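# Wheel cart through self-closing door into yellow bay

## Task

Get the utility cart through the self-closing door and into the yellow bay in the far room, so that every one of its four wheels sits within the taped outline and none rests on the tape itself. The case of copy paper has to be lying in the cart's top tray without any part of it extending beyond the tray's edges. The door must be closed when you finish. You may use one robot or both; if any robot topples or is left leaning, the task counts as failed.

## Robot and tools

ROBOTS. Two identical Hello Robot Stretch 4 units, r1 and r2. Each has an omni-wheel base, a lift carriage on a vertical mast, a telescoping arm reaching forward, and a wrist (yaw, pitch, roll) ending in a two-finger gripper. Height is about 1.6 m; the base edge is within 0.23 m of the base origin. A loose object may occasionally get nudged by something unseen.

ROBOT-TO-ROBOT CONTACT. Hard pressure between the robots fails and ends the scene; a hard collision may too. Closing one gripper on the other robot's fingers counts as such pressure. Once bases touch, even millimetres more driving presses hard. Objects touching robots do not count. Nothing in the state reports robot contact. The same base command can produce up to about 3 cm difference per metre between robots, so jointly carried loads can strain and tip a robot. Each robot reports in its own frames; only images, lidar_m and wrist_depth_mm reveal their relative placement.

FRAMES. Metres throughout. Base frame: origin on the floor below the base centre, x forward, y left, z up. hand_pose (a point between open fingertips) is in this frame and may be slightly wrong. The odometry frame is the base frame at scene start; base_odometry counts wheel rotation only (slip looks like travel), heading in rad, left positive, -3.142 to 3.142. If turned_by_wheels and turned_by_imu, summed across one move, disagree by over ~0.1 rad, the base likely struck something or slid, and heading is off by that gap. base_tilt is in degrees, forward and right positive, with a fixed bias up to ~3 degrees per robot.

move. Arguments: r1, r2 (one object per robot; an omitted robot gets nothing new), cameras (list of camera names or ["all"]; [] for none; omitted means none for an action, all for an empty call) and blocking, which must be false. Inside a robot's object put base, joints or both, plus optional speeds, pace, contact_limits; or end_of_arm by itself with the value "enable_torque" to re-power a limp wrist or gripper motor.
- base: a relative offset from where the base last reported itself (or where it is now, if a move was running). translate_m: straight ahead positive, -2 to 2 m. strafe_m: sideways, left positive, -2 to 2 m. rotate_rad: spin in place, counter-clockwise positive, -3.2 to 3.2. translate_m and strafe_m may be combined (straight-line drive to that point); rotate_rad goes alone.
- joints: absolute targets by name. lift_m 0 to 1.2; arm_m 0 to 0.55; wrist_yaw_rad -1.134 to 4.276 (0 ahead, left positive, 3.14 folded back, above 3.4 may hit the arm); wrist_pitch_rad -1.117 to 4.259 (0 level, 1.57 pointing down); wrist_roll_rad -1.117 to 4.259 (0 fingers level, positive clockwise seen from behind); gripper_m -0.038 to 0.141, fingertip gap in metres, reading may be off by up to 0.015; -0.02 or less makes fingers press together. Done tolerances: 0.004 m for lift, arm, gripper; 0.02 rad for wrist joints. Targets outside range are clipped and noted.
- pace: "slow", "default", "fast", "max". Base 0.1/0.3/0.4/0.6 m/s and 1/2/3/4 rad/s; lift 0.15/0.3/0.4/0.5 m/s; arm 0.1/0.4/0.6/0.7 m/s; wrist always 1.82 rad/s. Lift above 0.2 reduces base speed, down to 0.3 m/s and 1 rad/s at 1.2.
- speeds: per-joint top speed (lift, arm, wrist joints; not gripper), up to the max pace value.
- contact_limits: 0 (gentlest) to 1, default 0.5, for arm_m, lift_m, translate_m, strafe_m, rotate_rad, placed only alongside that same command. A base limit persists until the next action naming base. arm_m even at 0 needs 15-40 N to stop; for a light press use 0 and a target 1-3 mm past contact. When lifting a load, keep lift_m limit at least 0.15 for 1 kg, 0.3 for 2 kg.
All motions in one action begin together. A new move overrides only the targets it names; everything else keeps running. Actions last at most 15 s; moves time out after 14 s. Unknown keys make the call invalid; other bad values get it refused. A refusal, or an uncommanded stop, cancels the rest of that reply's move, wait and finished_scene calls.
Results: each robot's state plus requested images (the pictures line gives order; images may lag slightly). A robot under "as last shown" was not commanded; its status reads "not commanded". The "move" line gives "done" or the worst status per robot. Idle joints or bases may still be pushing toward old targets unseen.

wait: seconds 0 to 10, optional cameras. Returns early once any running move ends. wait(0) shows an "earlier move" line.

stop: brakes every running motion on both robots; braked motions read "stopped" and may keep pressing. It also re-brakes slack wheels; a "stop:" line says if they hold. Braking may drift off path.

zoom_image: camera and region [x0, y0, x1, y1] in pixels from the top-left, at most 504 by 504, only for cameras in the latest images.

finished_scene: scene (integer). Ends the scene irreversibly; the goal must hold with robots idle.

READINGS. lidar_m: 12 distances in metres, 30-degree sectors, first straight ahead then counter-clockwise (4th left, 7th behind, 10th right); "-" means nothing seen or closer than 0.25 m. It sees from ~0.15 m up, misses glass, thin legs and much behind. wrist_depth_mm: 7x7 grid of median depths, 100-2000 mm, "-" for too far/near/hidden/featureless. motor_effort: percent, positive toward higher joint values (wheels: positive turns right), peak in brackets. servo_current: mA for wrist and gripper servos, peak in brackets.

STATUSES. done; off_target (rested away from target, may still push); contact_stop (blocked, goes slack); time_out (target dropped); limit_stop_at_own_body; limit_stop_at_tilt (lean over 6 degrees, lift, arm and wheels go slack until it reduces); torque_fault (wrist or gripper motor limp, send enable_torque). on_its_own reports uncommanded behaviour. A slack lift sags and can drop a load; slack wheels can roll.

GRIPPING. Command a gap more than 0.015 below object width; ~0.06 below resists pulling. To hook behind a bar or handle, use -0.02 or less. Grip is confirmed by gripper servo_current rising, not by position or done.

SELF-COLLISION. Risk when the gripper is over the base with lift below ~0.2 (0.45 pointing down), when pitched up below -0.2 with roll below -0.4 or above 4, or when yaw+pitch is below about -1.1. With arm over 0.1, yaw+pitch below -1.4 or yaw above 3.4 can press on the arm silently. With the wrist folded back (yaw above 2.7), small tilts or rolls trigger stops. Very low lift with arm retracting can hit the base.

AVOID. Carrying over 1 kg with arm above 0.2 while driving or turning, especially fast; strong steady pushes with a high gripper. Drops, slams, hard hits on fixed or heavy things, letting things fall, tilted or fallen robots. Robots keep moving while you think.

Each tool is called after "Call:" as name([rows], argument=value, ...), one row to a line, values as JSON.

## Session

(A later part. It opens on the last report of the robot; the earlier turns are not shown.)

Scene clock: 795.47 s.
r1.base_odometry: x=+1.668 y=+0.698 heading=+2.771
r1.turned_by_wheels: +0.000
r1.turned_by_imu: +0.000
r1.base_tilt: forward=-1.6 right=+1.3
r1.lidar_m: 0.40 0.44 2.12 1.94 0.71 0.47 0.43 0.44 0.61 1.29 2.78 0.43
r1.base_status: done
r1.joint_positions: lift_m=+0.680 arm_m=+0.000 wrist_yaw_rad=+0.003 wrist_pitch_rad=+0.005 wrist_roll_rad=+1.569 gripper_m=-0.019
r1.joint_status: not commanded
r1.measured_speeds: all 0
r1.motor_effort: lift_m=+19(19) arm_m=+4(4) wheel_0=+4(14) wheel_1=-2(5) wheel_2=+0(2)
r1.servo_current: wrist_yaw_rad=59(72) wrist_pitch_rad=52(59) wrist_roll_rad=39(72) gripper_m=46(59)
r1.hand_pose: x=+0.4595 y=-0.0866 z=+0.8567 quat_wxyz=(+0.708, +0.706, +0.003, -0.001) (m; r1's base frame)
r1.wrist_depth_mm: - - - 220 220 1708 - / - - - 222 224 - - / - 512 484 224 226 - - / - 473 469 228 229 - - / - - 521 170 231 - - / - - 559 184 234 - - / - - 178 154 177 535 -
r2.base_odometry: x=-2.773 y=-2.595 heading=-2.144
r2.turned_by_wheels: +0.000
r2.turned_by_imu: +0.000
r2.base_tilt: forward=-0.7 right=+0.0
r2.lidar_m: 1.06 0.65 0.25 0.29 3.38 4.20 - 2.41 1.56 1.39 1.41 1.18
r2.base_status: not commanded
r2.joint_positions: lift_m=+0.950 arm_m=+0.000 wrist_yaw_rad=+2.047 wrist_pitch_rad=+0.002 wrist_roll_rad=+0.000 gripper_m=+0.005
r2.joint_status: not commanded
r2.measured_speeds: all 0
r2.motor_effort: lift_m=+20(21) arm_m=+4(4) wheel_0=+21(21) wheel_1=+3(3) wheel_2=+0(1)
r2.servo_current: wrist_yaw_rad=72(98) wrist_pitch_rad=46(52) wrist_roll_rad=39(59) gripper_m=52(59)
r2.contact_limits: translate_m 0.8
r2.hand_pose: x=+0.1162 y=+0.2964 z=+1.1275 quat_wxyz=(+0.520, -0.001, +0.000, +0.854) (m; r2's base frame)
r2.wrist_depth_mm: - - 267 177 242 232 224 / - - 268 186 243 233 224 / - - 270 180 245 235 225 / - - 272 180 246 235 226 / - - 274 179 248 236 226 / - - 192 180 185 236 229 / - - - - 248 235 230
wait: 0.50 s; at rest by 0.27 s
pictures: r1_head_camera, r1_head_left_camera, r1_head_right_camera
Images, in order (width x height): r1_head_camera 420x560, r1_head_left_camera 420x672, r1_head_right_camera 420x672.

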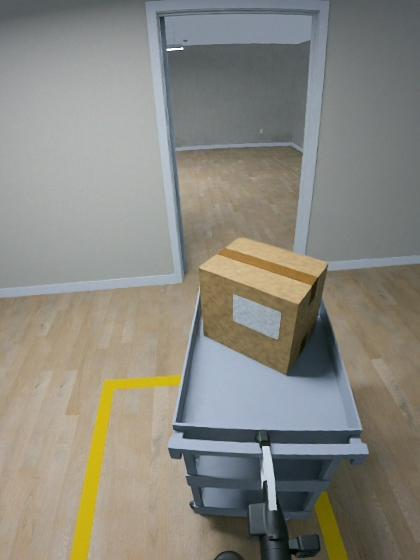

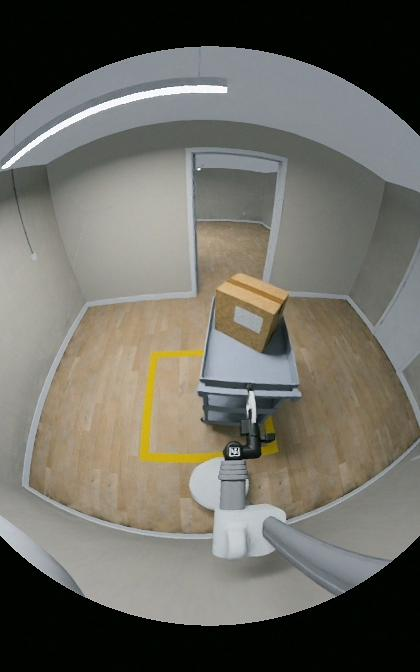

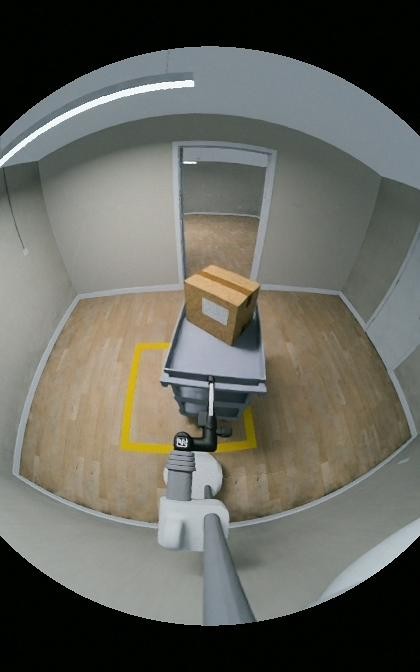

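Call:
move(blocking=false, r1={"base":{"translate_m":0.42},"pace":"slow"})

Call:
wait(seconds=7)

Call:
wait(seconds=0.3, cameras=["r1_head_camera","r1_head_left_camera"])

Call:
move(blocking=false, r1={"base":{"strafe_m":0.4},"pace":"slow"})

Call:
wait(seconds=8)

Call:
wait(seconds=0.3, cameras=["r1_head_camera","r1_head_left_camera","r1_head_right_camera"])

Scene clock: 811.47 s.
move: r1 moving
r1.base_odometry: x=+1.656 y=+0.702 heading=+2.771
r1.turned_by_wheels: +0.000
r1.turned_by_imu: +0.000
r1.base_tilt: forward=-1.6 right=+1.3
r1.lidar_m: 0.38 0.41 2.14 1.94 0.74 0.48 0.43 0.45 0.62 1.31 2.77 0.39
r1.base_status: translate_m moving
r1.joint_positions: lift_m=+0.680 arm_m=+0.000 wrist_yaw_rad=+0.003 wrist_pitch_rad=+0.005 wrist_roll_rad=+1.569 gripper_m=-0.019
r1.joint_status: not commanded
r1.measured_speeds: translate_m=+0.048 strafe_m=+0.000 rotate_rad=+0.000 lift_m=+0.000 arm_m=+0.000 wrist_yaw_rad=+0.000 wrist_pitch_rad=+0.000 wrist_roll_rad=+0.000
r1.motor_effort: lift_m=+19(19) arm_m=+4(4) wheel_0=+7(9) wheel_1=+5(7) wheel_2=-8(9)
r1.servo_current: wrist_yaw_rad=52(65) wrist_pitch_rad=52(52) wrist_roll_rad=52(52) gripper_m=46(52)
r1.hand_pose: x=+0.4595 y=-0.0866 z=+0.8567 quat_wxyz=(+0.708, +0.706, +0.003, -0.001) (m; r1's base frame)
r1.wrist_depth_mm: - - - 220 221 1708 - / - - - 222 223 - - / - 512 484 224 226 - - / - 473 469 228 229 - - / - - 521 170 230 - - / - - 564 184 233 - - / - - 178 154 177 535 -
r2: as last shown
r2.lidar_m: 1.05 0.62 0.25 0.28 3.40 4.18 - 2.38 1.53 1.39 1.39 1.20
r2.motor_effort: lift_m=+20(21) arm_m=+4(4) wheel_0=+21(22) wheel_1=+3(3) wheel_2=+0(1)
r2.servo_current: wrist_yaw_rad=78(91) wrist_pitch_rad=33(46) wrist_roll_rad=39(59) gripper_m=46(52)
r2.contact_limits: translate_m 0.8
r2.wrist_depth_mm: - - 267 177 242 232 223 / - - 270 186 243 232 224 / - - 271 180 245 234 226 / - - 272 180 245 235 228 / - - 273 179 247 235 227 / - - 191 180 185 236 230 / - - - - 248 235 231
pictures: none

Scene clock: 816.43 s.
earlier move: r1 done
r1.base_odometry: x=+1.276 y=+0.850 heading=+2.771
r1.turned_by_wheels: -0.001
r1.turned_by_imu: -0.003
r1.base_tilt: forward=-1.6 right=+1.3
r1.lidar_m: 0.44 1.96 2.15 2.00 1.40 0.93 0.85 0.88 1.13 2.41 0.41 0.36
r1.base_status: done
r1.joint_positions: lift_m=+0.680 arm_m=+0.000 wrist_yaw_rad=-0.003 wrist_pitch_rad=+0.005 wrist_roll_rad=+1.569 gripper_m=-0.019
r1.joint_status: not commanded
r1.measured_speeds: all 0
r1.motor_effort: lift_m=+19(19) arm_m=+4(4) wheel_0=+1(9) wheel_1=+1(7) wheel_2=-4(12)
r1.servo_current: wrist_yaw_rad=52(72) wrist_pitch_rad=39(52) wrist_roll_rad=39(72) gripper_m=46(59)
r1.hand_pose: x=+0.4590 y=-0.0882 z=+0.8567 quat_wxyz=(+0.708, +0.706, +0.001, -0.003) (m; r1's base frame)
r1.wrist_depth_mm: - 382 375 104 159 160 - / - 402 397 110 171 - - / 1756 508 496 - 185 - - / 1708 - 627 - 202 - - / 1756 - - - 221 1808 - / 1661 - 189 185 182 1661 1308 / - 143 159 - 158 1499 1255
r2.base_odometry: x=-2.773 y=-2.595 heading=-2.144
r2.turned_by_wheels: +0.000
r2.turned_by_imu: +0.001
r2.base_tilt: forward=-0.7 right=+0.0
r2.lidar_m: 1.04 0.66 0.27 0.29 3.41 4.19 - 2.39 1.54 1.40 1.40 1.18
r2.base_status: not commanded
r2.joint_positions: lift_m=+0.950 arm_m=+0.000 wrist_yaw_rad=+2.047 wrist_pitch_rad=+0.002 wrist_roll_rad=+0.000 gripper_m=+0.005
r2.joint_status: not commanded
r2.measured_speeds: all 0
r2.motor_effort: lift_m=+21(21) arm_m=+4(5) wheel_0=+21(22) wheel_1=+3(4) wheel_2=+0(1)
r2.servo_current: wrist_yaw_rad=78(98) wrist_pitch_rad=39(46) wrist_roll_rad=52(59) gripper_m=46(59)
r2.contact_limits: translate_m 0.8
r2.hand_pose: x=+0.1162 y=+0.2964 z=+1.1275 quat_wxyz=(+0.520, -0.001, +0.000, +0.854) (m; r2's base frame)
r2.wrist_depth_mm: - - 268 177 242 233 224 / - - 268 187 242 233 224 / - - 270 180 245 234 225 / - - 271 180 247 235 226 / - - 273 179 248 236 228 / - - 193 180 185 236 229 / - - - - 249 236 230
wait: 4.97 of 7 s (r1 has come to rest)
pictures: none

Scene clock: 816.73 s.
r1.base_odometry: x=+1.276 y=+0.850 heading=+2.771
r1.turned_by_wheels: +0.000
r1.turned_by_imu: +0.000
r1.base_tilt: forward=-1.5 right=+1.3
r1.lidar_m: 0.44 1.94 2.17 2.01 1.40 0.94 0.83 0.88 1.12 2.43 0.43 0.36
r1.base_status: done
r1.joint_positions: lift_m=+0.680 arm_m=+0.000 wrist_yaw_rad=-0.003 wrist_pitch_rad=+0.005 wrist_roll_rad=+1.569 gripper_m=-0.019
r1.joint_status: not commanded
r1.measured_speeds: all 0
r1.motor_effort: lift_m=+19(19) arm_m=+4(4) wheel_0=+1(9) wheel_1=+1(7) wheel_2=-4(12)
r1.servo_current: wrist_yaw_rad=46(72) wrist_pitch_rad=46(52) wrist_roll_rad=52(72) gripper_m=52(59)
r1.hand_pose: x=+0.4590 y=-0.0882 z=+0.8567 quat_wxyz=(+0.708, +0.706, +0.001, -0.003) (m; r1's base frame)
r1.wrist_depth_mm: - 382 373 104 159 159 - / - 402 394 110 171 - - / 1808 512 492 - 185 - - / 1756 - 621 - 201 - - / 1756 - - - 222 1756 - / 1618 - 190 185 181 1661 1336 / - 143 159 - 158 1464 1281
r2.base_odometry: x=-2.773 y=-2.595 heading=-2.144
r2.turned_by_wheels: +0.000
r2.turned_by_imu: +0.000
r2.base_tilt: forward=-0.7 right=+0.0
r2.lidar_m: 1.06 0.66 0.27 0.28 3.37 4.18 - 2.41 1.52 1.37 1.41 1.18
r2.base_status: not commanded
r2.joint_positions: lift_m=+0.950 arm_m=+0.000 wrist_yaw_rad=+2.047 wrist_pitch_rad=+0.002 wrist_roll_rad=+0.000 gripper_m=+0.005
r2.joint_status: not commanded
r2.measured_speeds: all 0
r2.motor_effort: lift_m=+20(21) arm_m=+4(5) wheel_0=+21(22) wheel_1=+3(4) wheel_2=+0(1)
r2.servo_current: wrist_yaw_rad=85(98) wrist_pitch_rad=39(46) wrist_roll_rad=52(59) gripper_m=46(59)
r2.contact_limits: translate_m 0.8
r2.hand_pose: x=+0.1162 y=+0.2964 z=+1.1275 quat_wxyz=(+0.520, -0.001, +0.000, +0.854) (m; r2's base frame)
r2.wrist_depth_mm: - - 266 178 242 233 224 / - - 268 186 244 232 224 / - - 268 180 244 234 225 / - - 273 180 247 236 226 / - - 273 179 248 236 228 / - - 192 180 185 236 229 / - - - - 248 235 230
wait: 0.30 s; at rest by 0.27 s
pictures: r1_head_camera, r1_head_left_camera
Images, in order (width x height): r1_head_camera 420x560, r1_head_left_camera 420x672.

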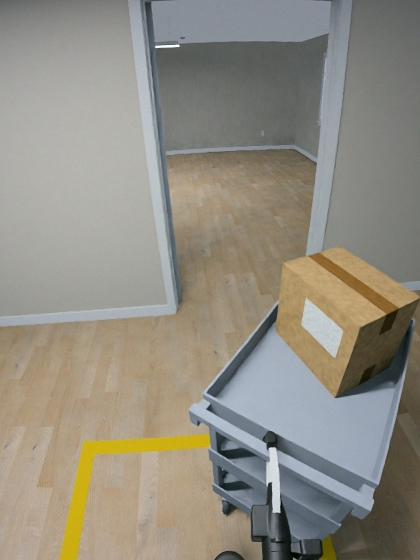

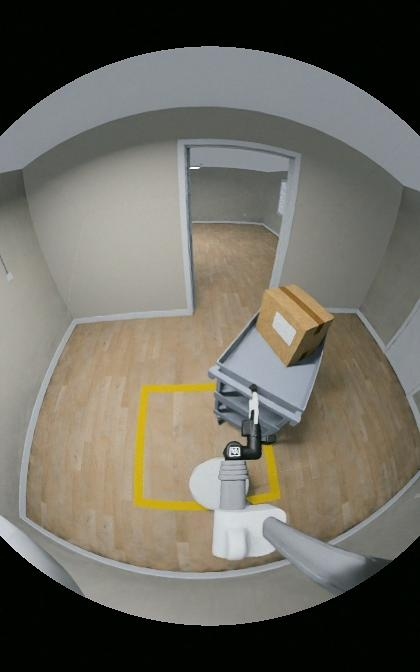

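Scene clock: 817.23 s.
move: r1 moving
r1.base_odometry: x=+1.271 y=+0.837 heading=+2.770
r1.turned_by_wheels: -0.001
r1.turned_by_imu: -0.001
r1.base_tilt: forward=-1.6 right=+1.3
r1.lidar_m: 0.43 1.94 2.15 1.99 1.34 0.93 0.84 0.88 1.11 2.41 0.36 0.35
r1.base_status: strafe_m moving
r1.joint_positions: lift_m=+0.680 arm_m=+0.000 wrist_yaw_rad=-0.003 wrist_pitch_rad=+0.005 wrist_roll_rad=+1.569 gripper_m=-0.019
r1.joint_status: not commanded
r1.measured_speeds: translate_m=+0.000 strafe_m=+0.056 rotate_rad=-0.003 lift_m=+0.000 arm_m=+0.000 wrist_yaw_rad=+0.000 wrist_pitch_rad=+0.000 wrist_roll_rad=+0.000
r1.motor_effort: lift_m=+19(19) arm_m=+4(4) wheel_0=-12(14) wheel_1=+2(8) wheel_2=-2(3)
r1.servo_current: wrist_yaw_rad=46(65) wrist_pitch_rad=46(59) wrist_roll_rad=59(72) gripper_m=46(59)
r1.hand_pose: x=+0.4590 y=-0.0882 z=+0.8567 quat_wxyz=(+0.708, +0.706, +0.001, -0.003) (m; r1's base frame)
r1.wrist_depth_mm: - 377 370 103 159 160 - / - 404 394 110 172 - - / 1808 521 496 - 186 - - / 1756 - 634 - 202 - - / 1708 - - - 221 1808 - / 1661 - 189 186 181 1661 1281 / - 135 - - 158 1430 1255
r2: as last shown
r2.lidar_m: 1.06 0.66 0.26 0.30 3.39 4.15 - 2.43 1.52 1.38 1.40 1.20
r2.motor_effort: lift_m=+20(21) arm_m=+4(4) wheel_0=+21(21) wheel_1=+3(3) wheel_2=+0(0)
r2.servo_current: wrist_yaw_rad=85(91) wrist_pitch_rad=46(46) wrist_roll_rad=39(52) gripper_m=46(59)
r2.contact_limits: translate_m 0.8
r2.wrist_depth_mm: - - 267 178 241 232 224 / - - 270 187 243 233 224 / - - 271 179 245 234 226 / - - 272 180 246 236 227 / - - 273 179 248 236 227 / - - 192 180 185 236 229 / - - - - 248 235 229
pictures: none

Scene clock: 821.87 s.
earlier move: r1 done
r1.base_odometry: x=+1.131 y=+0.477 heading=+2.770
r1.turned_by_wheels: +0.000
r1.turned_by_imu: +0.001
r1.base_tilt: forward=-1.6 right=+1.3
r1.lidar_m: 0.46 1.89 1.75 1.60 1.47 0.99 0.89 0.91 1.16 2.56 0.30 0.33
r1.base_status: done
r1.joint_positions: lift_m=+0.680 arm_m=+0.000 wrist_yaw_rad=-0.003 wrist_pitch_rad=+0.005 wrist_roll_rad=+1.569 gripper_m=-0.019
r1.joint_status: not commanded
r1.measured_speeds: all 0
r1.motor_effort: lift_m=+19(19) arm_m=-3(4) wheel_0=-4(15) wheel_1=+1(8) wheel_2=-2(3)
r1.servo_current: wrist_yaw_rad=52(72) wrist_pitch_rad=39(59) wrist_roll_rad=52(72) gripper_m=52(59)
r1.hand_pose: x=+0.4590 y=-0.0883 z=+0.8567 quat_wxyz=(+0.708, +0.706, +0.001, -0.003) (m; r1's base frame)
r1.wrist_depth_mm: - - - - - - - / - - - - - - - / 1756 - - - - - - / 1708 - - - - - - / 1576 - - - - 1576 1281 / - - - - - 384 392 / - 138 154 106 142 - 1229
r2.base_odometry: x=-2.773 y=-2.595 heading=-2.144
r2.turned_by_wheels: +0.000
r2.turned_by_imu: +0.001
r2.base_tilt: forward=-0.7 right=+0.0
r2.lidar_m: 1.05 0.65 0.25 0.28 3.39 4.17 - 2.38 1.51 1.39 1.39 1.17
r2.base_status: not commanded
r2.joint_positions: lift_m=+0.950 arm_m=+0.000 wrist_yaw_rad=+2.047 wrist_pitch_rad=+0.002 wrist_roll_rad=+0.000 gripper_m=+0.005
r2.joint_status: not commanded
r2.measured_speeds: all 0
r2.motor_effort: lift_m=+21(21) arm_m=+4(5) wheel_0=+21(21) wheel_1=+3(4) wheel_2=+0(0)
r2.servo_current: wrist_yaw_rad=91(104) wrist_pitch_rad=39(46) wrist_roll_rad=46(72) gripper_m=46(59)
r2.contact_limits: translate_m 0.8
r2.hand_pose: x=+0.1162 y=+0.2964 z=+1.1275 quat_wxyz=(+0.520, -0.001, +0.000, +0.854) (m; r2's base frame)
r2.wrist_depth_mm: - - 267 178 242 232 224 / - - 270 186 243 232 224 / - - 270 180 244 235 225 / - - 272 180 246 235 227 / - - 273 180 248 236 227 / - - 192 180 185 236 229 / - - - - 249 235 229
wait: 4.63 of 8 s (r1 has come to rest)
pictures: none

Scene clock: 822.17 s.
r1.base_odometry: x=+1.131 y=+0.477 heading=+2.770
r1.turned_by_wheels: +0.000
r1.turned_by_imu: +0.000
r1.base_tilt: forward=-1.6 right=+1.3
r1.lidar_m: 0.46 1.92 1.74 1.58 1.46 0.98 0.89 0.90 1.16 2.56 0.33 0.31
r1.base_status: done
r1.joint_positions: lift_m=+0.680 arm_m=+0.000 wrist_yaw_rad=-0.003 wrist_pitch_rad=+0.005 wrist_roll_rad=+1.569 gripper_m=-0.019
r1.joint_status: not commanded
r1.measured_speeds: all 0
r1.motor_effort: lift_m=+19(19) arm_m=-4(4) wheel_0=-4(15) wheel_1=+2(8) wheel_2=-2(3)
r1.servo_current: wrist_yaw_rad=46(72) wrist_pitch_rad=52(59) wrist_roll_rad=52(72) gripper_m=46(59)
r1.hand_pose: x=+0.4590 y=-0.0883 z=+0.8567 quat_wxyz=(+0.708, +0.706, +0.001, -0.003) (m; r1's base frame)
r1.wrist_depth_mm: - - - - - - - / - - - - - - - / 1808 - - - - - - / 1661 - - - - - - / 1661 - - - - 1537 1336 / - - - - - 384 389 / - 138 154 106 142 - 1229
r2.base_odometry: x=-2.773 y=-2.595 heading=-2.144
r2.turned_by_wheels: +0.000
r2.turned_by_imu: +0.000
r2.base_tilt: forward=-0.7 right=+0.0
r2.lidar_m: 1.06 0.65 0.28 0.32 3.38 4.16 - 2.39 1.52 1.36 1.40 1.21
r2.base_status: not commanded
r2.joint_positions: lift_m=+0.950 arm_m=+0.000 wrist_yaw_rad=+2.047 wrist_pitch_rad=+0.002 wrist_roll_rad=+0.000 gripper_m=+0.005
r2.joint_status: not commanded
r2.measured_speeds: all 0
r2.motor_effort: lift_m=+21(21) arm_m=+4(5) wheel_0=+21(21) wheel_1=+3(4) wheel_2=+0(0)
r2.servo_current: wrist_yaw_rad=85(104) wrist_pitch_rad=46(46) wrist_roll_rad=46(72) gripper_m=52(59)
r2.contact_limits: translate_m 0.8
r2.hand_pose: x=+0.1162 y=+0.2964 z=+1.1275 quat_wxyz=(+0.520, -0.001, +0.000, +0.854) (m; r2's base frame)
r2.wrist_depth_mm: - - 268 177 242 233 224 / - - 270 186 243 232 224 / - - 270 180 246 234 226 / - - 272 180 246 236 228 / - - 274 179 248 235 227 / - - 191 180 185 236 230 / - - - - 248 235 230
wait: 0.30 s; at rest by 0.27 s
pictures: r1_head_camera, r1_head_left_camera, r1_head_right_camera
Images, in order (width x height): r1_head_camera 420x560, r1_head_left_camera 420x672, r1_head_right_camera 420x672.

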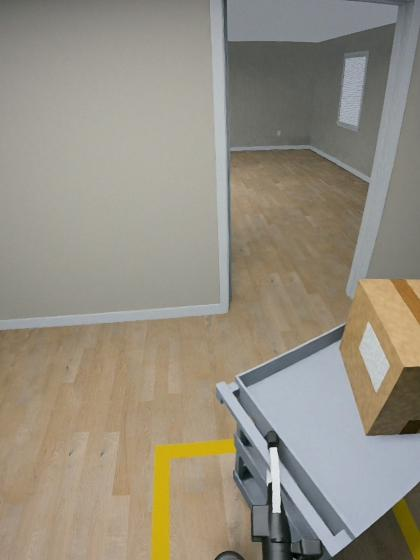

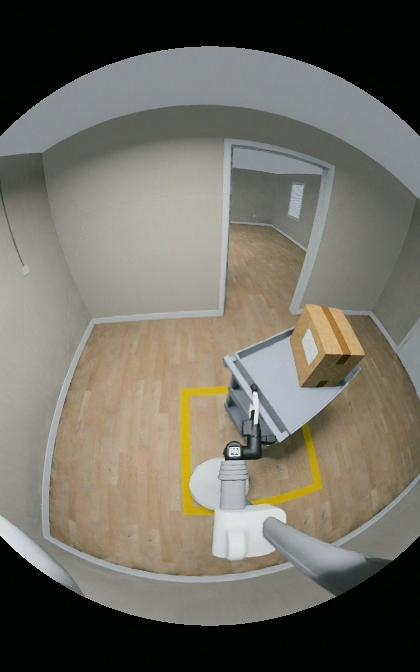

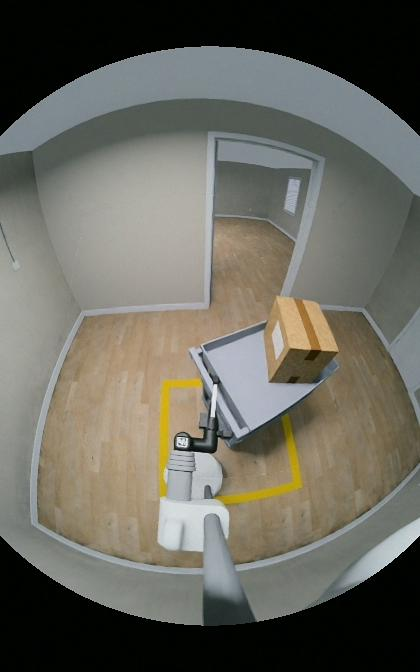

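Call:
move(blocking=false, r1={"base":{"translate_m":-0.4,"strafe_m":0.44},"pace":"slow"})

Call:
wait(seconds=9)

Call:
wait(seconds=0.3, cameras=["r1_head_camera","r1_head_left_camera","r1_head_right_camera"])

Scene clock: 829.07 s.
move: r1 moving
r1.base_odometry: x=+1.136 y=+0.465 heading=+2.770
r1.turned_by_wheels: +0.000
r1.turned_by_imu: +0.000
r1.base_tilt: forward=-1.6 right=+1.3
r1.lidar_m: 0.48 1.90 1.74 1.59 1.45 0.96 0.87 0.93 1.17 2.52 0.31 0.32
r1.base_status: translate_m moving; strafe_m moving
r1.joint_positions: lift_m=+0.680 arm_m=+0.000 wrist_yaw_rad=-0.003 wrist_pitch_rad=+0.005 wrist_roll_rad=+1.569 gripper_m=-0.019
r1.joint_status: not commanded
r1.measured_speeds: translate_m=-0.033 strafe_m=+0.037 rotate_rad=+0.001 lift_m=+0.000 arm_m=+0.000 wrist_yaw_rad=+0.000 wrist_pitch_rad=+0.000 wrist_roll_rad=+0.000
r1.motor_effort: lift_m=+19(19) arm_m=-3(4) wheel_0=-11(13) wheel_1=+2(3) wheel_2=+4(4)
r1.servo_current: wrist_yaw_rad=52(72) wrist_pitch_rad=39(46) wrist_roll_rad=46(72) gripper_m=52(52)
r1.hand_pose: x=+0.4590 y=-0.0883 z=+0.8567 quat_wxyz=(+0.708, +0.706, +0.001, -0.003) (m; r1's base frame)
r1.wrist_depth_mm: - - - - - - - / - - - - - - - / 1756 - - - - - - / 1618 - - - - - - / 1661 - - - - 1576 1308 / - - - - - 382 389 / - 137 155 107 142 - 1281
r2: as last shown
r2.lidar_m: 1.08 0.65 0.25 0.30 3.37 4.19 - 2.38 1.54 1.38 1.39 1.17
r2.motor_effort: lift_m=+21(21) arm_m=+4(4) wheel_0=+21(21) wheel_1=+3(3) wheel_2=+0(1)
r2.servo_current: wrist_yaw_rad=72(91) wrist_pitch_rad=46(46) wrist_roll_rad=52(52) gripper_m=46(59)
r2.contact_limits: translate_m 0.8
r2.wrist_depth_mm: - - 267 177 241 231 224 / - - 270 186 243 232 225 / - - 270 179 246 234 226 / - - 271 180 247 235 226 / - - 272 180 247 236 226 / - - 193 180 184 236 230 / - - - - 248 234 230
pictures: none

Scene clock: 835.77 s.
earlier move: r1 done
r1.base_odometry: x=+1.344 y=-0.078 heading=+2.771
r1.turned_by_wheels: +0.001
r1.turned_by_imu: +0.001
r1.base_tilt: forward=-1.6 right=+1.2
r1.lidar_m: 0.46 1.86 1.24 1.12 0.91 0.61 0.53 0.55 0.75 1.60 0.39 0.31
r1.base_status: done
r1.joint_positions: lift_m=+0.680 arm_m=+0.000 wrist_yaw_rad=-0.001 wrist_pitch_rad=+0.005 wrist_roll_rad=+1.569 gripper_m=-0.019
r1.joint_status: not commanded
r1.measured_speeds: all 0
r1.motor_effort: lift_m=+19(19) arm_m=-4(4) wheel_0=-3(13) wheel_1=+3(5) wheel_2=+5(7)
r1.servo_current: wrist_yaw_rad=52(72) wrist_pitch_rad=46(59) wrist_roll_rad=46(72) gripper_m=46(59)
r1.hand_pose: x=+0.4592 y=-0.0877 z=+0.8567 quat_wxyz=(+0.708, +0.706, +0.002, -0.002) (m; r1's base frame)
r1.wrist_depth_mm: - 399 - - - 113 - / - - - - - 126 - / - - - - - 146 - / - - - - 173 535 - / - - - - 212 1661 1308 / - - 169 107 180 1537 1182 / - 137 161 - 153 373 1182
r2.base_odometry: x=-2.773 y=-2.595 heading=-2.144
r2.turned_by_wheels: +0.000
r2.turned_by_imu: +0.001
r2.base_tilt: forward=-0.7 right=+0.0
r2.lidar_m: 1.04 0.67 0.27 0.30 3.42 4.20 - 2.38 1.54 1.38 1.41 1.20
r2.base_status: not commanded
r2.joint_positions: lift_m=+0.950 arm_m=+0.000 wrist_yaw_rad=+2.047 wrist_pitch_rad=+0.002 wrist_roll_rad=+0.000 gripper_m=+0.005
r2.joint_status: not commanded
r2.measured_speeds: all 0
r2.motor_effort: lift_m=+20(21) arm_m=+4(4) wheel_0=+21(21) wheel_1=+3(4) wheel_2=+0(1)
r2.servo_current: wrist_yaw_rad=91(98) wrist_pitch_rad=46(46) wrist_roll_rad=39(59) gripper_m=46(59)
r2.contact_limits: translate_m 0.8
r2.hand_pose: x=+0.1162 y=+0.2964 z=+1.1275 quat_wxyz=(+0.520, -0.001, +0.000, +0.854) (m; r2's base frame)
r2.wrist_depth_mm: - - 268 177 242 232 224 / - - 268 186 242 232 225 / - - 270 180 245 233 226 / - - 272 180 246 235 226 / - - 274 179 247 236 226 / - - 192 180 185 236 229 / - - - - 248 234 230
wait: 6.70 of 9 s (r1 has come to rest)
pictures: none

Scene clock: 836.07 s.
r1.base_odometry: x=+1.344 y=-0.078 heading=+2.771
r1.turned_by_wheels: +0.000
r1.turned_by_imu: +0.000
r1.base_tilt: forward=-1.6 right=+1.3
r1.lidar_m: 0.44 1.85 1.21 1.13 0.90 0.59 0.54 0.55 0.72 1.61 0.43 0.32
r1.base_status: done
r1.joint_positions: lift_m=+0.680 arm_m=+0.000 wrist_yaw_rad=-0.001 wrist_pitch_rad=+0.005 wrist_roll_rad=+1.569 gripper_m=-0.019
r1.joint_status: not commanded
r1.measured_speeds: all 0
r1.motor_effort: lift_m=+19(19) arm_m=-4(4) wheel_0=-3(13) wheel_1=+3(5) wheel_2=+5(7)
r1.servo_current: wrist_yaw_rad=33(72) wrist_pitch_rad=46(59) wrist_roll_rad=52(72) gripper_m=52(59)
r1.hand_pose: x=+0.4592 y=-0.0877 z=+0.8567 quat_wxyz=(+0.708, +0.706, +0.002, -0.002) (m; r1's base frame)
r1.wrist_depth_mm: - 399 - - - 113 - / - - - - - 126 - / - - - - - 146 - / - - - - 173 535 - / - - - - 211 1708 1281 / - - 168 107 180 1576 1205 / - 137 161 - 153 375 1182
r2.base_odometry: x=-2.773 y=-2.595 heading=-2.144
r2.turned_by_wheels: +0.000
r2.turned_by_imu: +0.000
r2.base_tilt: forward=-0.8 right=+0.0
r2.lidar_m: 1.05 0.64 0.25 0.27 3.39 4.19 - 2.37 1.53 1.37 1.39 1.18
r2.base_status: not commanded
r2.joint_positions: lift_m=+0.950 arm_m=+0.000 wrist_yaw_rad=+2.047 wrist_pitch_rad=+0.002 wrist_roll_rad=+0.000 gripper_m=+0.005
r2.joint_status: not commanded
r2.measured_speeds: all 0
r2.motor_effort: lift_m=+21(21) arm_m=+4(4) wheel_0=+21(21) wheel_1=+3(4) wheel_2=+0(1)
r2.servo_current: wrist_yaw_rad=85(98) wrist_pitch_rad=39(46) wrist_roll_rad=52(59) gripper_m=52(59)
r2.contact_limits: translate_m 0.8
r2.hand_pose: x=+0.1162 y=+0.2964 z=+1.1275 quat_wxyz=(+0.520, -0.001, +0.000, +0.854) (m; r2's base frame)
r2.wrist_depth_mm: - - 267 178 242 233 223 / - - 268 187 243 232 224 / - - 270 180 246 233 225 / - - 273 180 246 236 226 / - - 273 179 248 236 227 / - - 191 180 185 236 229 / - - - - 248 235 230
wait: 0.30 s; at rest by 0.27 s
pictures: r1_head_camera, r1_head_left_camera, r1_head_right_camera
Images, in order (width x height): r1_head_camera 420x560, r1_head_left_camera 420x672, r1_head_right_camera 420x672.

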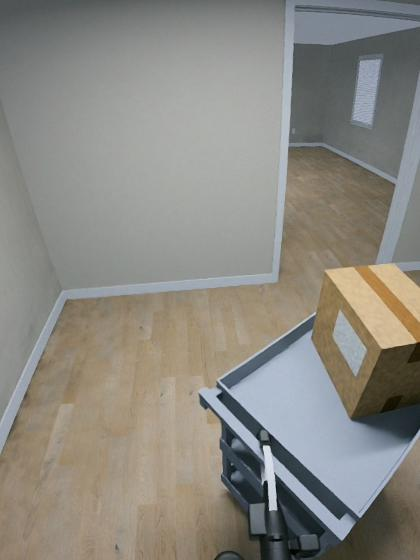

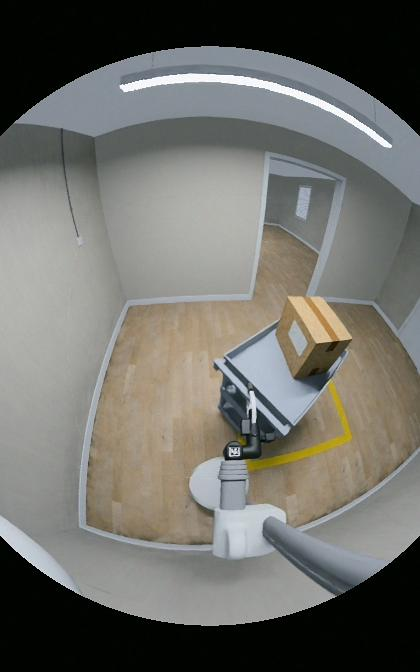

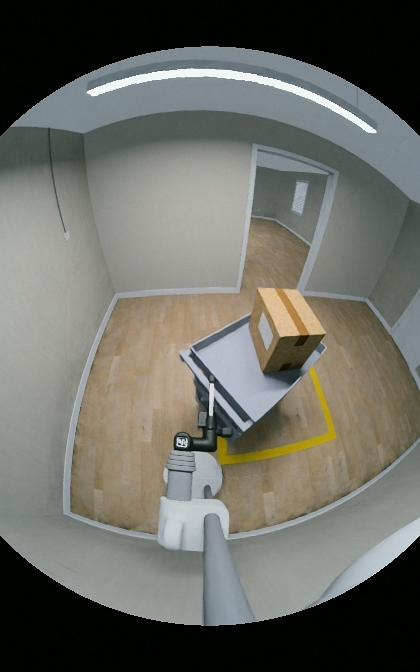

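Call:
move(blocking=false, r1={"base":{"strafe_m":-0.45},"pace":"slow"})

Call:
wait(seconds=8)

Call:
wait(seconds=0.3, cameras=["r1_head_camera","r1_head_left_camera","r1_head_right_camera"])

Scene clock: 840.10 s.
move: r1 moving
r1.base_odometry: x=+1.349 y=-0.065 heading=+2.771
r1.turned_by_wheels: +0.001
r1.turned_by_imu: +0.000
r1.base_tilt: forward=-1.6 right=+1.3
r1.lidar_m: 0.40 1.88 1.25 1.13 0.89 0.59 0.54 0.56 0.72 1.59 0.46 0.34
r1.base_status: strafe_m moving
r1.joint_positions: lift_m=+0.680 arm_m=+0.000 wrist_yaw_rad=+0.002 wrist_pitch_rad=+0.005 wrist_roll_rad=+1.569 gripper_m=-0.019
r1.joint_status: not commanded
r1.measured_speeds: translate_m=+0.000 strafe_m=-0.056 rotate_rad=-0.001 lift_m=+0.000 arm_m=+0.000 wrist_yaw_rad=+0.001 wrist_pitch_rad=+0.000 wrist_roll_rad=+0.000
r1.motor_effort: lift_m=+19(19) arm_m=-4(4) wheel_0=+10(12) wheel_1=-5(7) wheel_2=+2(4)
r1.servo_current: wrist_yaw_rad=59(59) wrist_pitch_rad=46(59) wrist_roll_rad=39(65) gripper_m=46(52)
r1.hand_pose: x=+0.4595 y=-0.0868 z=+0.8567 quat_wxyz=(+0.708, +0.706, +0.003, -0.001) (m; r1's base frame)
r1.wrist_depth_mm: - 399 - - - 112 - / - - - - - 125 - / - - - - - 149 - / - - - - 177 525 - / - - - - 212 1661 1308 / - - 169 110 243 1576 1182 / - 137 155 - 153 375 1160
r2: as last shown
r2.base_tilt: forward=-0.7 right=+0.0
r2.lidar_m: 1.06 0.64 0.26 0.28 3.39 4.17 - 2.36 1.52 1.39 1.41 1.19
r2.motor_effort: lift_m=+20(21) arm_m=+4(4) wheel_0=+21(21) wheel_1=+3(3) wheel_2=+0(0)
r2.servo_current: wrist_yaw_rad=91(91) wrist_pitch_rad=46(46) wrist_roll_rad=52(59) gripper_m=46(52)
r2.contact_limits: translate_m 0.8
r2.wrist_depth_mm: - - 266 177 241 232 224 / - - 268 186 242 232 224 / - - 270 180 246 234 225 / - - 272 180 246 235 226 / - - 273 179 248 236 227 / - - 191 181 185 236 230 / - - - - 249 235 229
pictures: none

Scene clock: 845.27 s.
earlier move: r1 done
r1.base_odometry: x=+1.507 y=+0.342 heading=+2.771
r1.turned_by_wheels: +0.000
r1.turned_by_imu: -0.002
r1.base_tilt: forward=-1.6 right=+1.3
r1.lidar_m: 0.42 2.31 1.69 1.57 0.83 0.54 0.49 0.50 0.66 1.48 3.18 0.34
r1.base_status: done
r1.joint_positions: lift_m=+0.680 arm_m=+0.000 wrist_yaw_rad=+0.004 wrist_pitch_rad=+0.005 wrist_roll_rad=+1.569 gripper_m=-0.019
r1.joint_status: not commanded
r1.measured_speeds: all 0
r1.motor_effort: lift_m=+19(19) arm_m=+4(4) wheel_0=+3(14) wheel_1=-1(7) wheel_2=+1(4)
r1.servo_current: wrist_yaw_rad=39(72) wrist_pitch_rad=46(59) wrist_roll_rad=39(72) gripper_m=46(59)
r1.hand_pose: x=+0.4596 y=-0.0864 z=+0.8567 quat_wxyz=(+0.708, +0.706, +0.003, -0.001) (m; r1's base frame)
r1.wrist_depth_mm: - 368 359 102 156 158 - / - 410 402 108 170 171 - / - 549 504 - 183 - - / - - - - 200 - - / - - - - 220 1661 - / - - - 185 234 1756 1308 / - 144 167 143 160 1576 1229
r2.base_odometry: x=-2.773 y=-2.595 heading=-2.144
r2.turned_by_wheels: +0.000
r2.turned_by_imu: +0.001
r2.base_tilt: forward=-0.7 right=+0.0
r2.lidar_m: 1.07 0.64 0.26 0.28 3.35 4.19 - 2.39 1.51 1.39 1.42 1.17
r2.base_status: not commanded
r2.joint_positions: lift_m=+0.950 arm_m=+0.000 wrist_yaw_rad=+2.047 wrist_pitch_rad=+0.002 wrist_roll_rad=+0.000 gripper_m=+0.005
r2.joint_status: not commanded
r2.measured_speeds: all 0
r2.motor_effort: lift_m=+20(21) arm_m=+4(4) wheel_0=+21(21) wheel_1=+3(3) wheel_2=+0(1)
r2.servo_current: wrist_yaw_rad=91(98) wrist_pitch_rad=39(46) wrist_roll_rad=46(65) gripper_m=52(59)
r2.contact_limits: translate_m 0.8
r2.hand_pose: x=+0.1162 y=+0.2964 z=+1.1275 quat_wxyz=(+0.520, -0.001, +0.000, +0.854) (m; r2's base frame)
r2.wrist_depth_mm: - - 268 177 243 232 223 / - - 268 187 243 232 225 / - - 270 179 245 234 226 / - - 272 180 246 234 226 / - - 274 179 247 236 227 / - - 193 179 185 236 229 / - - - - 249 235 230
wait: 5.17 of 8 s (r1 has come to rest)
pictures: none

Scene clock: 845.57 s.
r1.base_odometry: x=+1.507 y=+0.342 heading=+2.771
r1.turned_by_wheels: +0.000
r1.turned_by_imu: +0.000
r1.base_tilt: forward=-1.6 right=+1.3
r1.lidar_m: 0.42 2.31 1.70 1.57 0.82 0.55 0.49 0.52 0.68 1.46 3.18 0.38
r1.base_status: done
r1.joint_positions: lift_m=+0.680 arm_m=+0.000 wrist_yaw_rad=+0.004 wrist_pitch_rad=+0.005 wrist_roll_rad=+1.569 gripper_m=-0.019
r1.joint_status: not commanded
r1.measured_speeds: all 0
r1.motor_effort: lift_m=+19(19) arm_m=+4(4) wheel_0=+3(14) wheel_1=+0(7) wheel_2=+1(4)
r1.servo_current: wrist_yaw_rad=59(72) wrist_pitch_rad=46(59) wrist_roll_rad=46(72) gripper_m=52(59)
r1.hand_pose: x=+0.4596 y=-0.0864 z=+0.8567 quat_wxyz=(+0.708, +0.706, +0.003, -0.001) (m; r1's base frame)
r1.wrist_depth_mm: - 366 364 102 156 158 - / - 410 402 108 170 170 - / - 549 504 - 184 - - / - - - - 200 - - / - - - - 220 1661 - / - - - 185 234 1808 1336 / - 144 167 143 159 1576 1255
r2.base_odometry: x=-2.773 y=-2.595 heading=-2.144
r2.turned_by_wheels: +0.000
r2.turned_by_imu: +0.000
r2.base_tilt: forward=-0.7 right=+0.0
r2.lidar_m: 1.07 0.65 0.27 0.29 3.39 4.17 - 2.37 1.53 1.37 1.40 1.20
r2.base_status: not commanded
r2.joint_positions: lift_m=+0.950 arm_m=+0.000 wrist_yaw_rad=+2.047 wrist_pitch_rad=+0.002 wrist_roll_rad=+0.000 gripper_m=+0.005
r2.joint_status: not commanded
r2.measured_speeds: all 0
r2.motor_effort: lift_m=+20(21) arm_m=+4(4) wheel_0=+21(21) wheel_1=+3(3) wheel_2=+0(1)
r2.servo_current: wrist_yaw_rad=78(98) wrist_pitch_rad=46(46) wrist_roll_rad=46(65) gripper_m=52(59)
r2.contact_limits: translate_m 0.8
r2.hand_pose: x=+0.1162 y=+0.2964 z=+1.1275 quat_wxyz=(+0.520, -0.001, +0.000, +0.854) (m; r2's base frame)
r2.wrist_depth_mm: - - 267 177 242 232 224 / - - 268 186 243 232 224 / - - 271 179 245 235 226 / - - 272 180 246 235 227 / - - 273 179 247 236 226 / - - 192 180 184 236 229 / - - - - 249 235 230
wait: 0.30 s; at rest by 0.27 s
pictures: r1_head_camera, r1_head_left_camera, r1_head_right_camera
Images, in order (width x height): r1_head_camera 420x560, r1_head_left_camera 420x672, r1_head_right_camera 420x672.

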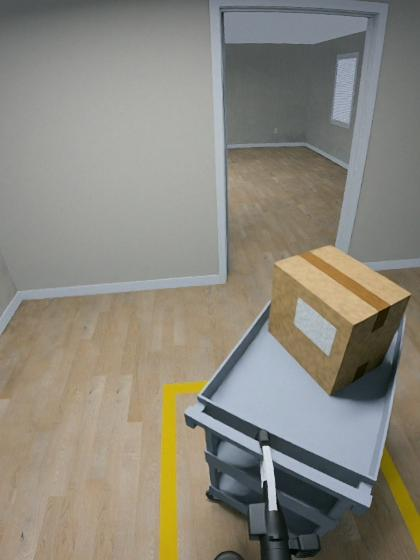

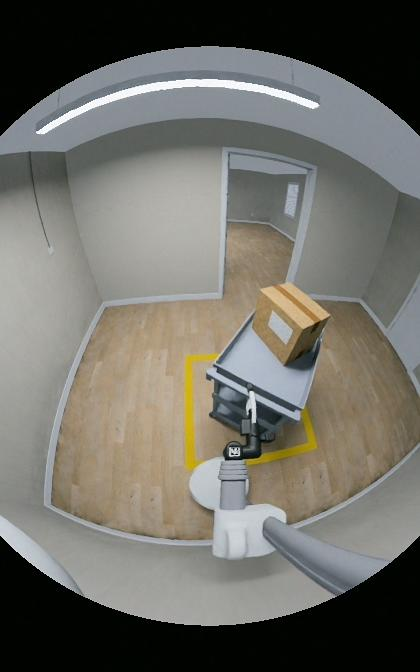

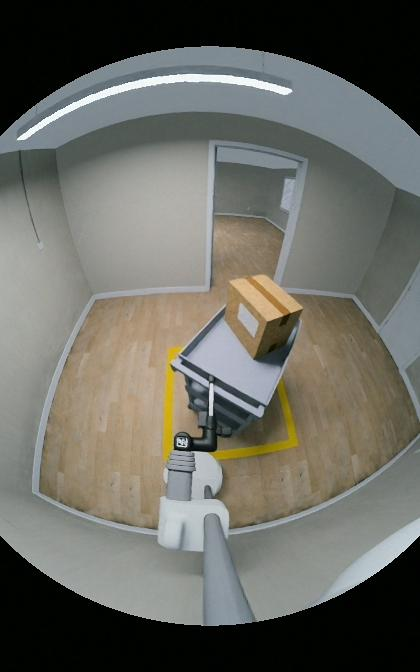

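Call:
move(blocking=false, r1={"base":{"strafe_m":-0.26},"pace":"slow"})

Call:
wait(seconds=8)

Call:
wait(seconds=0.3, cameras=["r1_head_camera","r1_head_left_camera","r1_head_right_camera"])

Call:
zoom_image(camera="r1_head_right_camera", region=[130, 290, 310, 490])

Call:
zoom_image(camera="r1_head_left_camera", region=[150, 290, 330, 490])

Scene clock: 853.40 s.
move: r1 moving
r1.base_odometry: x=+1.512 y=+0.355 heading=+2.771
r1.turned_by_wheels: +0.000
r1.turned_by_imu: +0.000
r1.base_tilt: forward=-1.6 right=+1.2
r1.lidar_m: 0.42 2.30 1.73 1.59 0.83 0.54 0.48 0.51 0.66 1.49 3.16 0.35
r1.base_status: strafe_m moving
r1.joint_positions: lift_m=+0.680 arm_m=+0.000 wrist_yaw_rad=+0.004 wrist_pitch_rad=+0.005 wrist_roll_rad=+1.569 gripper_m=-0.019
r1.joint_status: not commanded
r1.measured_speeds: translate_m=+0.000 strafe_m=-0.058 rotate_rad=+0.001 lift_m=+0.000 arm_m=+0.000 wrist_yaw_rad=+0.000 wrist_pitch_rad=+0.000 wrist_roll_rad=+0.000
r1.motor_effort: lift_m=+19(19) arm_m=+4(4) wheel_0=+10(12) wheel_1=-4(6) wheel_2=-1(1)
r1.servo_current: wrist_yaw_rad=46(59) wrist_pitch_rad=46(52) wrist_roll_rad=33(65) gripper_m=52(59)
r1.hand_pose: x=+0.4596 y=-0.0864 z=+0.8567 quat_wxyz=(+0.708, +0.706, +0.003, -0.001) (m; r1's base frame)
r1.wrist_depth_mm: - 368 366 101 155 158 - / - 410 399 108 170 170 - / - 530 496 - 183 - - / - - - - 200 - - / - - - - 220 1618 - / - - - 185 232 1756 1308 / - 144 177 143 160 1576 1255
r2: as last shown
r2.lidar_m: 1.06 0.64 0.25 0.29 3.39 4.17 - 2.36 1.54 1.38 1.40 1.17
r2.motor_effort: lift_m=+21(21) arm_m=+4(4) wheel_0=+21(21) wheel_1=+3(3) wheel_2=+0(0)
r2.servo_current: wrist_yaw_rad=85(91) wrist_pitch_rad=39(46) wrist_roll_rad=52(59) gripper_m=52(52)
r2.contact_limits: translate_m 0.8
r2.wrist_depth_mm: - - 267 178 241 234 223 / - - 268 186 243 232 224 / - - 270 180 244 234 226 / - - 272 180 246 235 227 / - - 273 180 248 236 227 / - - 193 180 185 236 230 / - - - - 249 235 231
pictures: none

Scene clock: 856.63 s.
earlier move: r1 done
r1.base_odometry: x=+1.601 y=+0.584 heading=+2.771
r1.turned_by_wheels: +0.000
r1.turned_by_imu: -0.002
r1.base_tilt: forward=-1.6 right=+1.2
r1.lidar_m: 0.41 2.34 1.99 1.83 0.78 0.50 0.46 0.48 0.66 1.40 2.91 0.40
r1.base_status: done
r1.joint_positions: lift_m=+0.680 arm_m=+0.000 wrist_yaw_rad=+0.004 wrist_pitch_rad=+0.005 wrist_roll_rad=+1.569 gripper_m=-0.019
r1.joint_status: not commanded
r1.measured_speeds: all 0
r1.motor_effort: lift_m=+19(19) arm_m=+4(4) wheel_0=+2(12) wheel_1=-2(8) wheel_2=+0(2)
r1.servo_current: wrist_yaw_rad=46(72) wrist_pitch_rad=52(52) wrist_roll_rad=39(72) gripper_m=46(59)
r1.hand_pose: x=+0.4596 y=-0.0864 z=+0.8567 quat_wxyz=(+0.708, +0.706, +0.003, -0.001) (m; r1's base frame)
r1.wrist_depth_mm: - 477 477 - 183 - - / - 413 413 188 192 - - / - 455 455 197 202 - - / - - 535 - 213 - - / - - - 159 225 1756 - / - - - 183 232 1808 - / - - 181 158 165 1464 1308
r2.base_odometry: x=-2.773 y=-2.595 heading=-2.144
r2.turned_by_wheels: +0.000
r2.turned_by_imu: +0.000
r2.base_tilt: forward=-0.7 right=+0.0
r2.lidar_m: 1.07 0.67 0.25 0.30 3.39 4.17 - 2.38 1.51 1.37 1.40 1.19
r2.base_status: not commanded
r2.joint_positions: lift_m=+0.950 arm_m=+0.000 wrist_yaw_rad=+2.047 wrist_pitch_rad=+0.002 wrist_roll_rad=+0.000 gripper_m=+0.005
r2.joint_status: not commanded
r2.measured_speeds: all 0
r2.motor_effort: lift_m=+20(21) arm_m=+4(5) wheel_0=+21(21) wheel_1=+3(4) wheel_2=+0(0)
r2.servo_current: wrist_yaw_rad=78(98) wrist_pitch_rad=39(46) wrist_roll_rad=52(59) gripper_m=46(59)
r2.contact_limits: translate_m 0.8
r2.hand_pose: x=+0.1162 y=+0.2964 z=+1.1275 quat_wxyz=(+0.520, -0.001, +0.000, +0.854) (m; r2's base frame)
r2.wrist_depth_mm: - - 267 178 242 232 223 / - - 268 186 242 231 224 / - - 270 179 244 234 225 / - - 272 180 246 235 227 / - - 273 180 248 236 227 / - - 191 180 184 236 229 / - - - - 248 234 229
wait: 3.23 of 8 s (r1 has come to rest)
pictures: none

Scene clock: 856.93 s.
r1.base_odometry: x=+1.601 y=+0.584 heading=+2.771
r1.turned_by_wheels: +0.000
r1.turned_by_imu: +0.000
r1.base_tilt: forward=-1.6 right=+1.3
r1.lidar_m: 0.42 2.32 1.97 1.82 0.77 0.48 0.47 0.50 0.63 1.40 2.93 0.41
r1.base_status: done
r1.joint_positions: lift_m=+0.680 arm_m=+0.000 wrist_yaw_rad=+0.004 wrist_pitch_rad=+0.005 wrist_roll_rad=+1.569 gripper_m=-0.019
r1.joint_status: not commanded
r1.measured_speeds: all 0
r1.motor_effort: lift_m=+19(19) arm_m=+3(4) wheel_0=+3(12) wheel_1=-2(8) wheel_2=+0(2)
r1.servo_current: wrist_yaw_rad=46(72) wrist_pitch_rad=39(52) wrist_roll_rad=52(72) gripper_m=46(59)
r1.hand_pose: x=+0.4596 y=-0.0864 z=+0.8567 quat_wxyz=(+0.708, +0.706, +0.003, -0.001) (m; r1's base frame)
r1.wrist_depth_mm: - 480 473 - 182 - - / - 415 415 187 192 - - / - 452 452 198 202 - - / - - 535 - 213 - - / - - - 159 224 1808 - / - - - 183 232 1863 - / - - 181 158 165 1499 1308
r2.base_odometry: x=-2.773 y=-2.595 heading=-2.144
r2.turned_by_wheels: +0.000
r2.turned_by_imu: +0.000
r2.base_tilt: forward=-0.7 right=+0.0
r2.lidar_m: 1.07 0.64 0.27 0.30 3.39 4.19 - 2.36 1.57 1.37 1.39 1.17
r2.base_status: not commanded
r2.joint_positions: lift_m=+0.950 arm_m=+0.000 wrist_yaw_rad=+2.047 wrist_pitch_rad=+0.002 wrist_roll_rad=+0.000 gripper_m=+0.005
r2.joint_status: not commanded
r2.measured_speeds: all 0
r2.motor_effort: lift_m=+21(21) arm_m=+4(5) wheel_0=+20(21) wheel_1=+3(4) wheel_2=+0(0)
r2.servo_current: wrist_yaw_rad=85(98) wrist_pitch_rad=39(46) wrist_roll_rad=46(59) gripper_m=59(59)
r2.contact_limits: translate_m 0.8
r2.hand_pose: x=+0.1162 y=+0.2964 z=+1.1275 quat_wxyz=(+0.520, -0.001, +0.000, +0.854) (m; r2's base frame)
r2.wrist_depth_mm: - - 267 177 242 232 223 / - - 270 186 244 232 224 / - - 271 180 245 233 225 / - - 271 180 246 236 227 / - - 274 179 248 237 228 / - - 191 179 185 236 229 / - - - - 248 235 229
wait: 0.30 s; at rest by 0.27 s
pictures: r1_head_camera, r1_head_left_camera, r1_head_right_camera
Images, in order (width x height): r1_head_camera 420x560, r1_head_left_camera 420x672, r1_head_right_camera 420x672.

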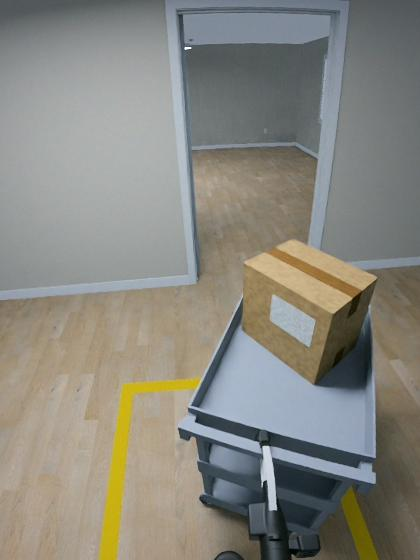

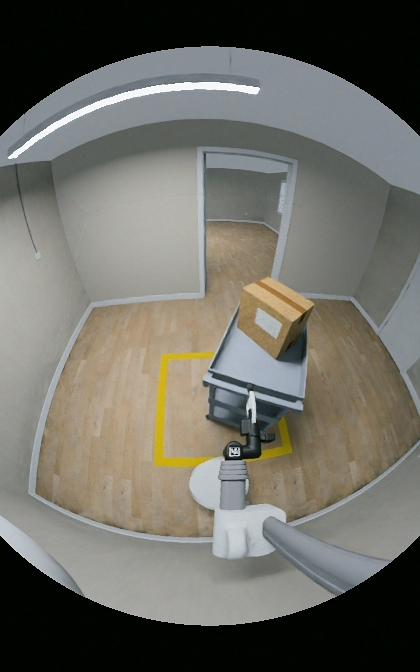

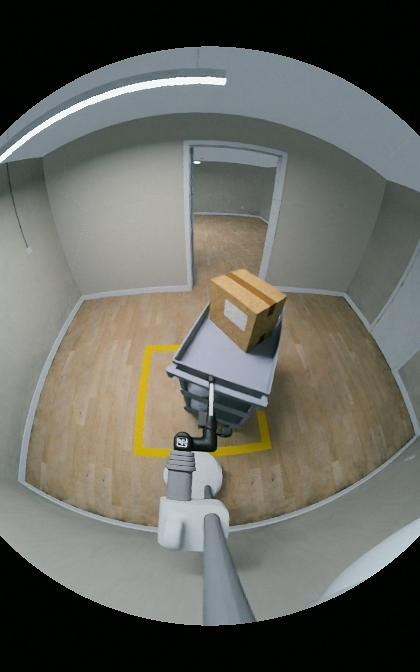

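Scaled by 2.520 from the camera's 420x672 image, which has a finer 600x960 frame.

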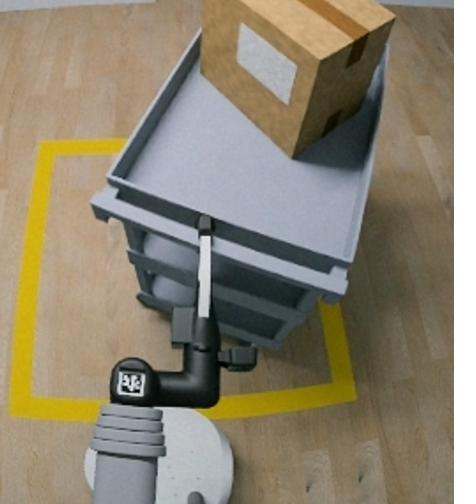

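Scaled by 2.520 from the camera's 420x672 image, which has a finer 600x960 frame.

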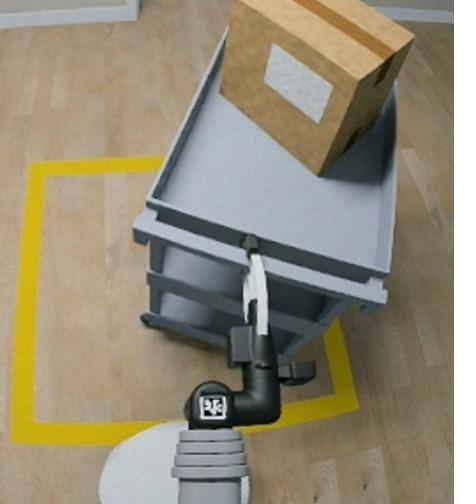

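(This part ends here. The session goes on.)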